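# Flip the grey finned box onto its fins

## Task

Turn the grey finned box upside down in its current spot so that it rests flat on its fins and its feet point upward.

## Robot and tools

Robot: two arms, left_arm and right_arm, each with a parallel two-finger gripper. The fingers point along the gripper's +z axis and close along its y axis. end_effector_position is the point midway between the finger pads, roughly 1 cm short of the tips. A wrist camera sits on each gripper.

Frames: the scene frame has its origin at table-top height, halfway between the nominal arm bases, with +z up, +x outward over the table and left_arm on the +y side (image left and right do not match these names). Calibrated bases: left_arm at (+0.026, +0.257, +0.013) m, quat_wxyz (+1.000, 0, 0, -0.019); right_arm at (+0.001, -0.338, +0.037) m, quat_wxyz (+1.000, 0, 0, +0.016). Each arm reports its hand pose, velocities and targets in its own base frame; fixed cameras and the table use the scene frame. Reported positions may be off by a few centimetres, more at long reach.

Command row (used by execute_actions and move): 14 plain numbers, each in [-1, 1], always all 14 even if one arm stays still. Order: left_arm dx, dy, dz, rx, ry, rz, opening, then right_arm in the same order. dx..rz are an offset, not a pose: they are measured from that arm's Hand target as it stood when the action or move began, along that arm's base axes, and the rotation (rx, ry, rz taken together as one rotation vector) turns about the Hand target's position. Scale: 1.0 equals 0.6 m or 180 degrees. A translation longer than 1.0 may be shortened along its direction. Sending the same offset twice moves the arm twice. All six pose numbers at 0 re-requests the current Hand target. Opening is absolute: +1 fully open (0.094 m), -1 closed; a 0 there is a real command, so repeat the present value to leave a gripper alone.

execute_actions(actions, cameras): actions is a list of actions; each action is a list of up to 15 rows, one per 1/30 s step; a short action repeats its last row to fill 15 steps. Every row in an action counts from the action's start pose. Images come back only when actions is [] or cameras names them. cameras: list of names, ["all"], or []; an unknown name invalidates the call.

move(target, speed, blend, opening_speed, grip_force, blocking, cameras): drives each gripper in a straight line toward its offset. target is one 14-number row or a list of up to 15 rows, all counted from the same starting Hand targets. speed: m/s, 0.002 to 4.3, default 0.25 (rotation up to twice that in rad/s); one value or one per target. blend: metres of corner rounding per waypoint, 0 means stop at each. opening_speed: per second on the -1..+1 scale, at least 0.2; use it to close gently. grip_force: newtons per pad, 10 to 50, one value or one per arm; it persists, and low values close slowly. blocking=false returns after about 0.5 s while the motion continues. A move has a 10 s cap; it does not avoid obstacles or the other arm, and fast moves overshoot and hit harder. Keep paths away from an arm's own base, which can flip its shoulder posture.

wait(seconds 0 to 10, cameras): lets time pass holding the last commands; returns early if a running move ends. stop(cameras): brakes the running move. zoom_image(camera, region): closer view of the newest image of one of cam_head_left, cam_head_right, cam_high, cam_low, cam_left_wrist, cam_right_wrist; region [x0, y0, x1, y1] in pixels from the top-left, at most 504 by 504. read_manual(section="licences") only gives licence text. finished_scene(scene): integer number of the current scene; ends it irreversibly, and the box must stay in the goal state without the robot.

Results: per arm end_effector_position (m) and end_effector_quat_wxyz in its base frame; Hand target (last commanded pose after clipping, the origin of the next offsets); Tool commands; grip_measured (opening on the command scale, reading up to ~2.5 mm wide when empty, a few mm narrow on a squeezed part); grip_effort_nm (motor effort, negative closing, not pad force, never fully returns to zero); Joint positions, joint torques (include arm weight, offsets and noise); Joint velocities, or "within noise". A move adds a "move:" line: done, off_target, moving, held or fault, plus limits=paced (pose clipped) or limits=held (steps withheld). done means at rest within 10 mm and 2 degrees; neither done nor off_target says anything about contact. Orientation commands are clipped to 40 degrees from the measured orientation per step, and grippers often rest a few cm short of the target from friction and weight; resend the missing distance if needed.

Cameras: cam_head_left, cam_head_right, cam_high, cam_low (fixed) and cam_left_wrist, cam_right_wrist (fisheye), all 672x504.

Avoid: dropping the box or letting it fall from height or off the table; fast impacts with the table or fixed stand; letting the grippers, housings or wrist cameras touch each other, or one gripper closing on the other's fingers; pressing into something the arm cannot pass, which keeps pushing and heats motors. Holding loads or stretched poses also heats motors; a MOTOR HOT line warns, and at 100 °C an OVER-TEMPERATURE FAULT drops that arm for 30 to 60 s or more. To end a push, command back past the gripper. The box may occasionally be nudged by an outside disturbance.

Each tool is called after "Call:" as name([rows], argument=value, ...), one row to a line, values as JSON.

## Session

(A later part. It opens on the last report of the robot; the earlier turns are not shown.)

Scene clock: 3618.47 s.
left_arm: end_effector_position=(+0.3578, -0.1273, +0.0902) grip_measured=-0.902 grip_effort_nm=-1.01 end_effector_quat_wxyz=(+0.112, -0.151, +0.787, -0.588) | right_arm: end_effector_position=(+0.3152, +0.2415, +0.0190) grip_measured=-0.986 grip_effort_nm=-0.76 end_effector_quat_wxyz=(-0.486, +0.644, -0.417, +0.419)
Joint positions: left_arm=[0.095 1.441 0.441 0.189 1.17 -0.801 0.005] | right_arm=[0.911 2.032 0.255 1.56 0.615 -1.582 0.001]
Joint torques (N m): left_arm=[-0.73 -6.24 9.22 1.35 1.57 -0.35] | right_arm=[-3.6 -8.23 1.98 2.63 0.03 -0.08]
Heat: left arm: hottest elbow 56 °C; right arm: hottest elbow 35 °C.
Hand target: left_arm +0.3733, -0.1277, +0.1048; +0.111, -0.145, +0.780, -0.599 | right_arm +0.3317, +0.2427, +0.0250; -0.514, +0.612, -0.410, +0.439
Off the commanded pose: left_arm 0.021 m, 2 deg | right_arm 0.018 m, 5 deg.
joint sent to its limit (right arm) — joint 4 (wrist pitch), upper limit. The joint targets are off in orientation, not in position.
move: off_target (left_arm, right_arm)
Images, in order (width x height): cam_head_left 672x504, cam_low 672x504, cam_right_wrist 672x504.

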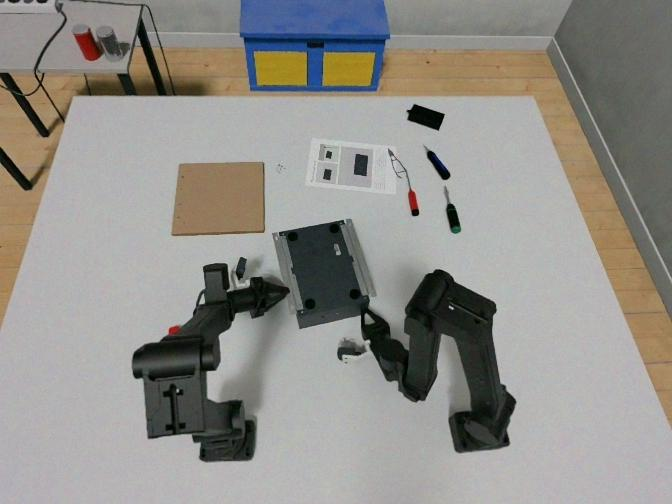

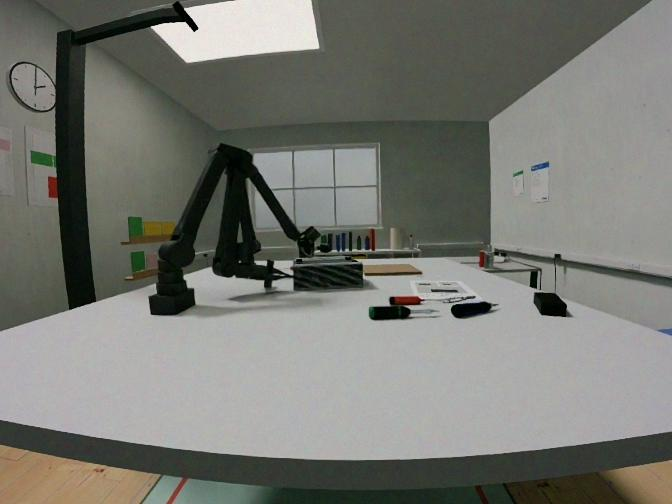

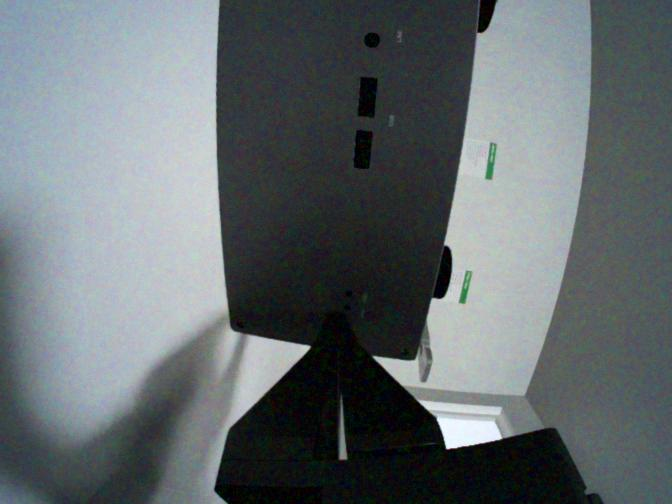

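Call:
move([
  [-0.015,0.0,-0.015,0,0,0.0,-0.1, -0.06,-0.02,0.0,0,0,0,-1],
  [-0.06,0.15,0.04,0,0,0.0,-0.1, -0.15,-0.05,0.0,0,0,0,-1],
  [-0.08,0.2,0.3,0,0,0.0,-0.1, -0.2,-0.05,0.2,0,0,0,-1],
], speed=[0.05,0.1,0.15], opening_speed=0.4, blend=[0,0.03,0], cameras=["all"])

Scene clock: 3632.83 s.
left_arm: end_effector_position=(+0.3164, -0.0166, +0.2754) grip_measured=-0.103 grip_effort_nm=0.16 end_effector_quat_wxyz=(+0.108, -0.159, +0.779, -0.597) | right_arm: end_effector_position=(+0.2117, +0.1996, +0.1340) grip_measured=-0.986 grip_effort_nm=-0.76 end_effector_quat_wxyz=(-0.498, +0.620, -0.407, +0.450)
Joint positions: left_arm=[0.503 1.226 0.903 -1.669 1.277 0.415 0.042] | right_arm=[1.298 1.044 0.022 0.825 1.034 -1.554 0.001]
Joint torques (N m): left_arm=[0.26 -4.54 10.81 -0.42 0.56 0.03] | right_arm=[0.38 -0.85 7.31 1.7 -0.04 0.13]
Heat: left arm: hottest elbow 55 °C; right arm: hottest elbow 35 °C.
Hand target: left_arm +0.3252, -0.0077, +0.2848; +0.111, -0.145, +0.780, -0.599 | right_arm +0.2116, +0.2127, +0.1450; -0.513, +0.612, -0.410, +0.439
Off the commanded pose: left_arm 0.016 m, 2 deg | right_arm 0.017 m, 2 deg.
joint sent to its limit (left arm) — joint 4 (wrist pitch), lower limit. The joint targets still meet the commanded pose.
move: off_target (left_arm, right_arm)

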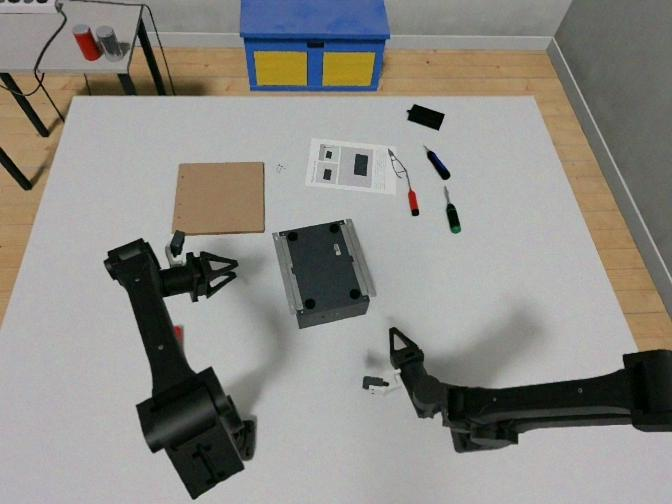

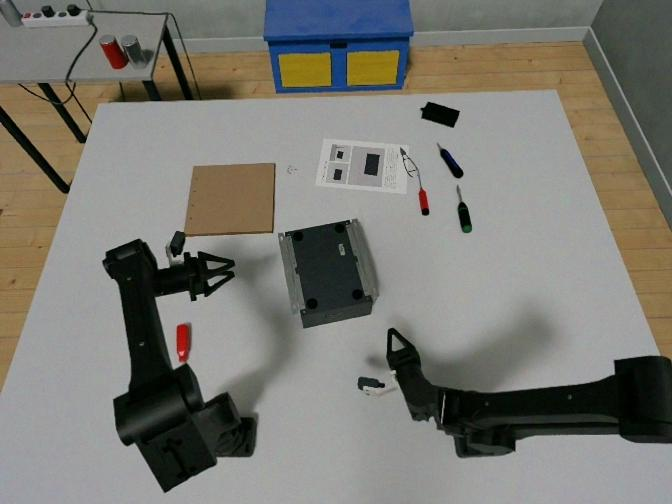

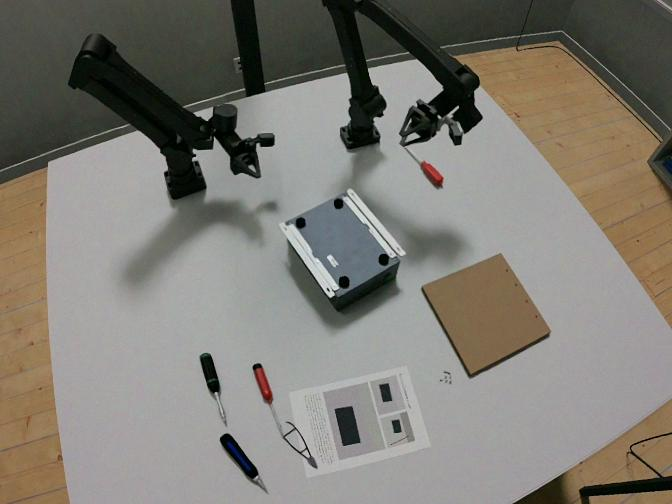

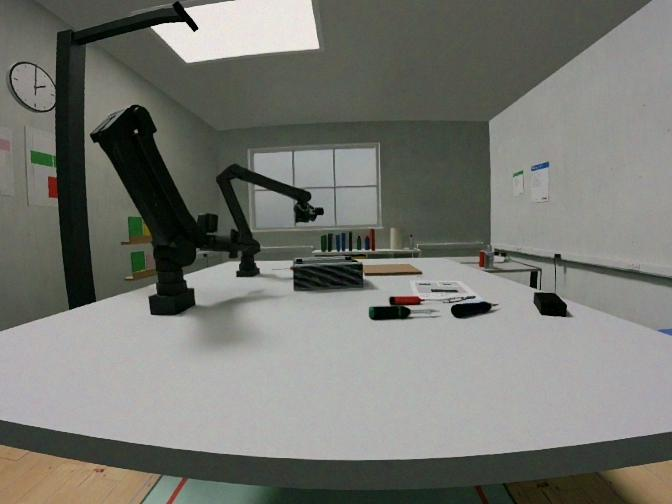

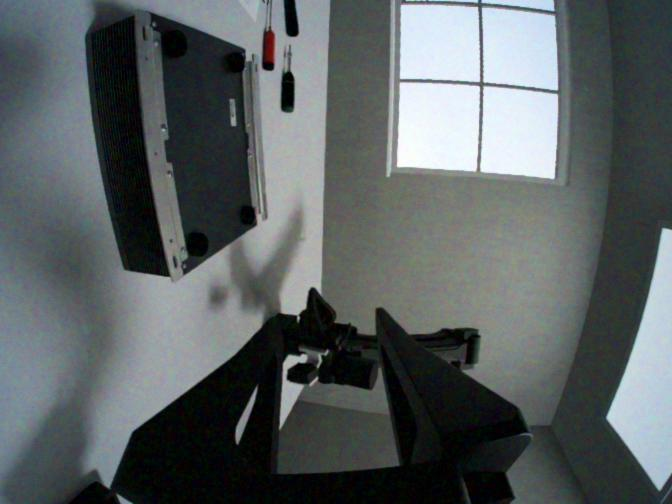

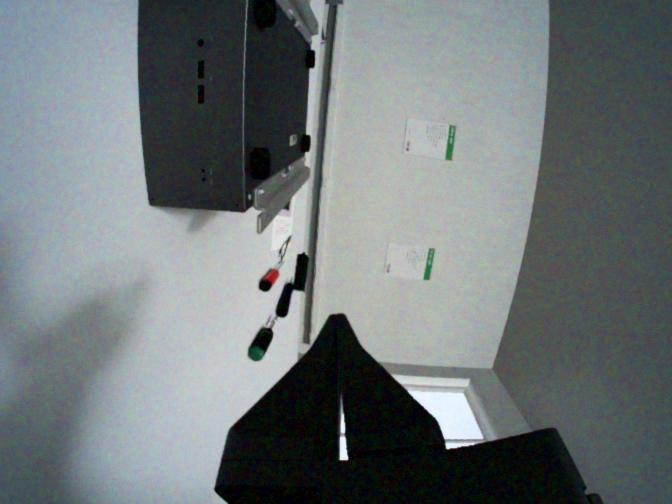

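Call:
finished_scene(scene=1)

The scene is finished: the task was done.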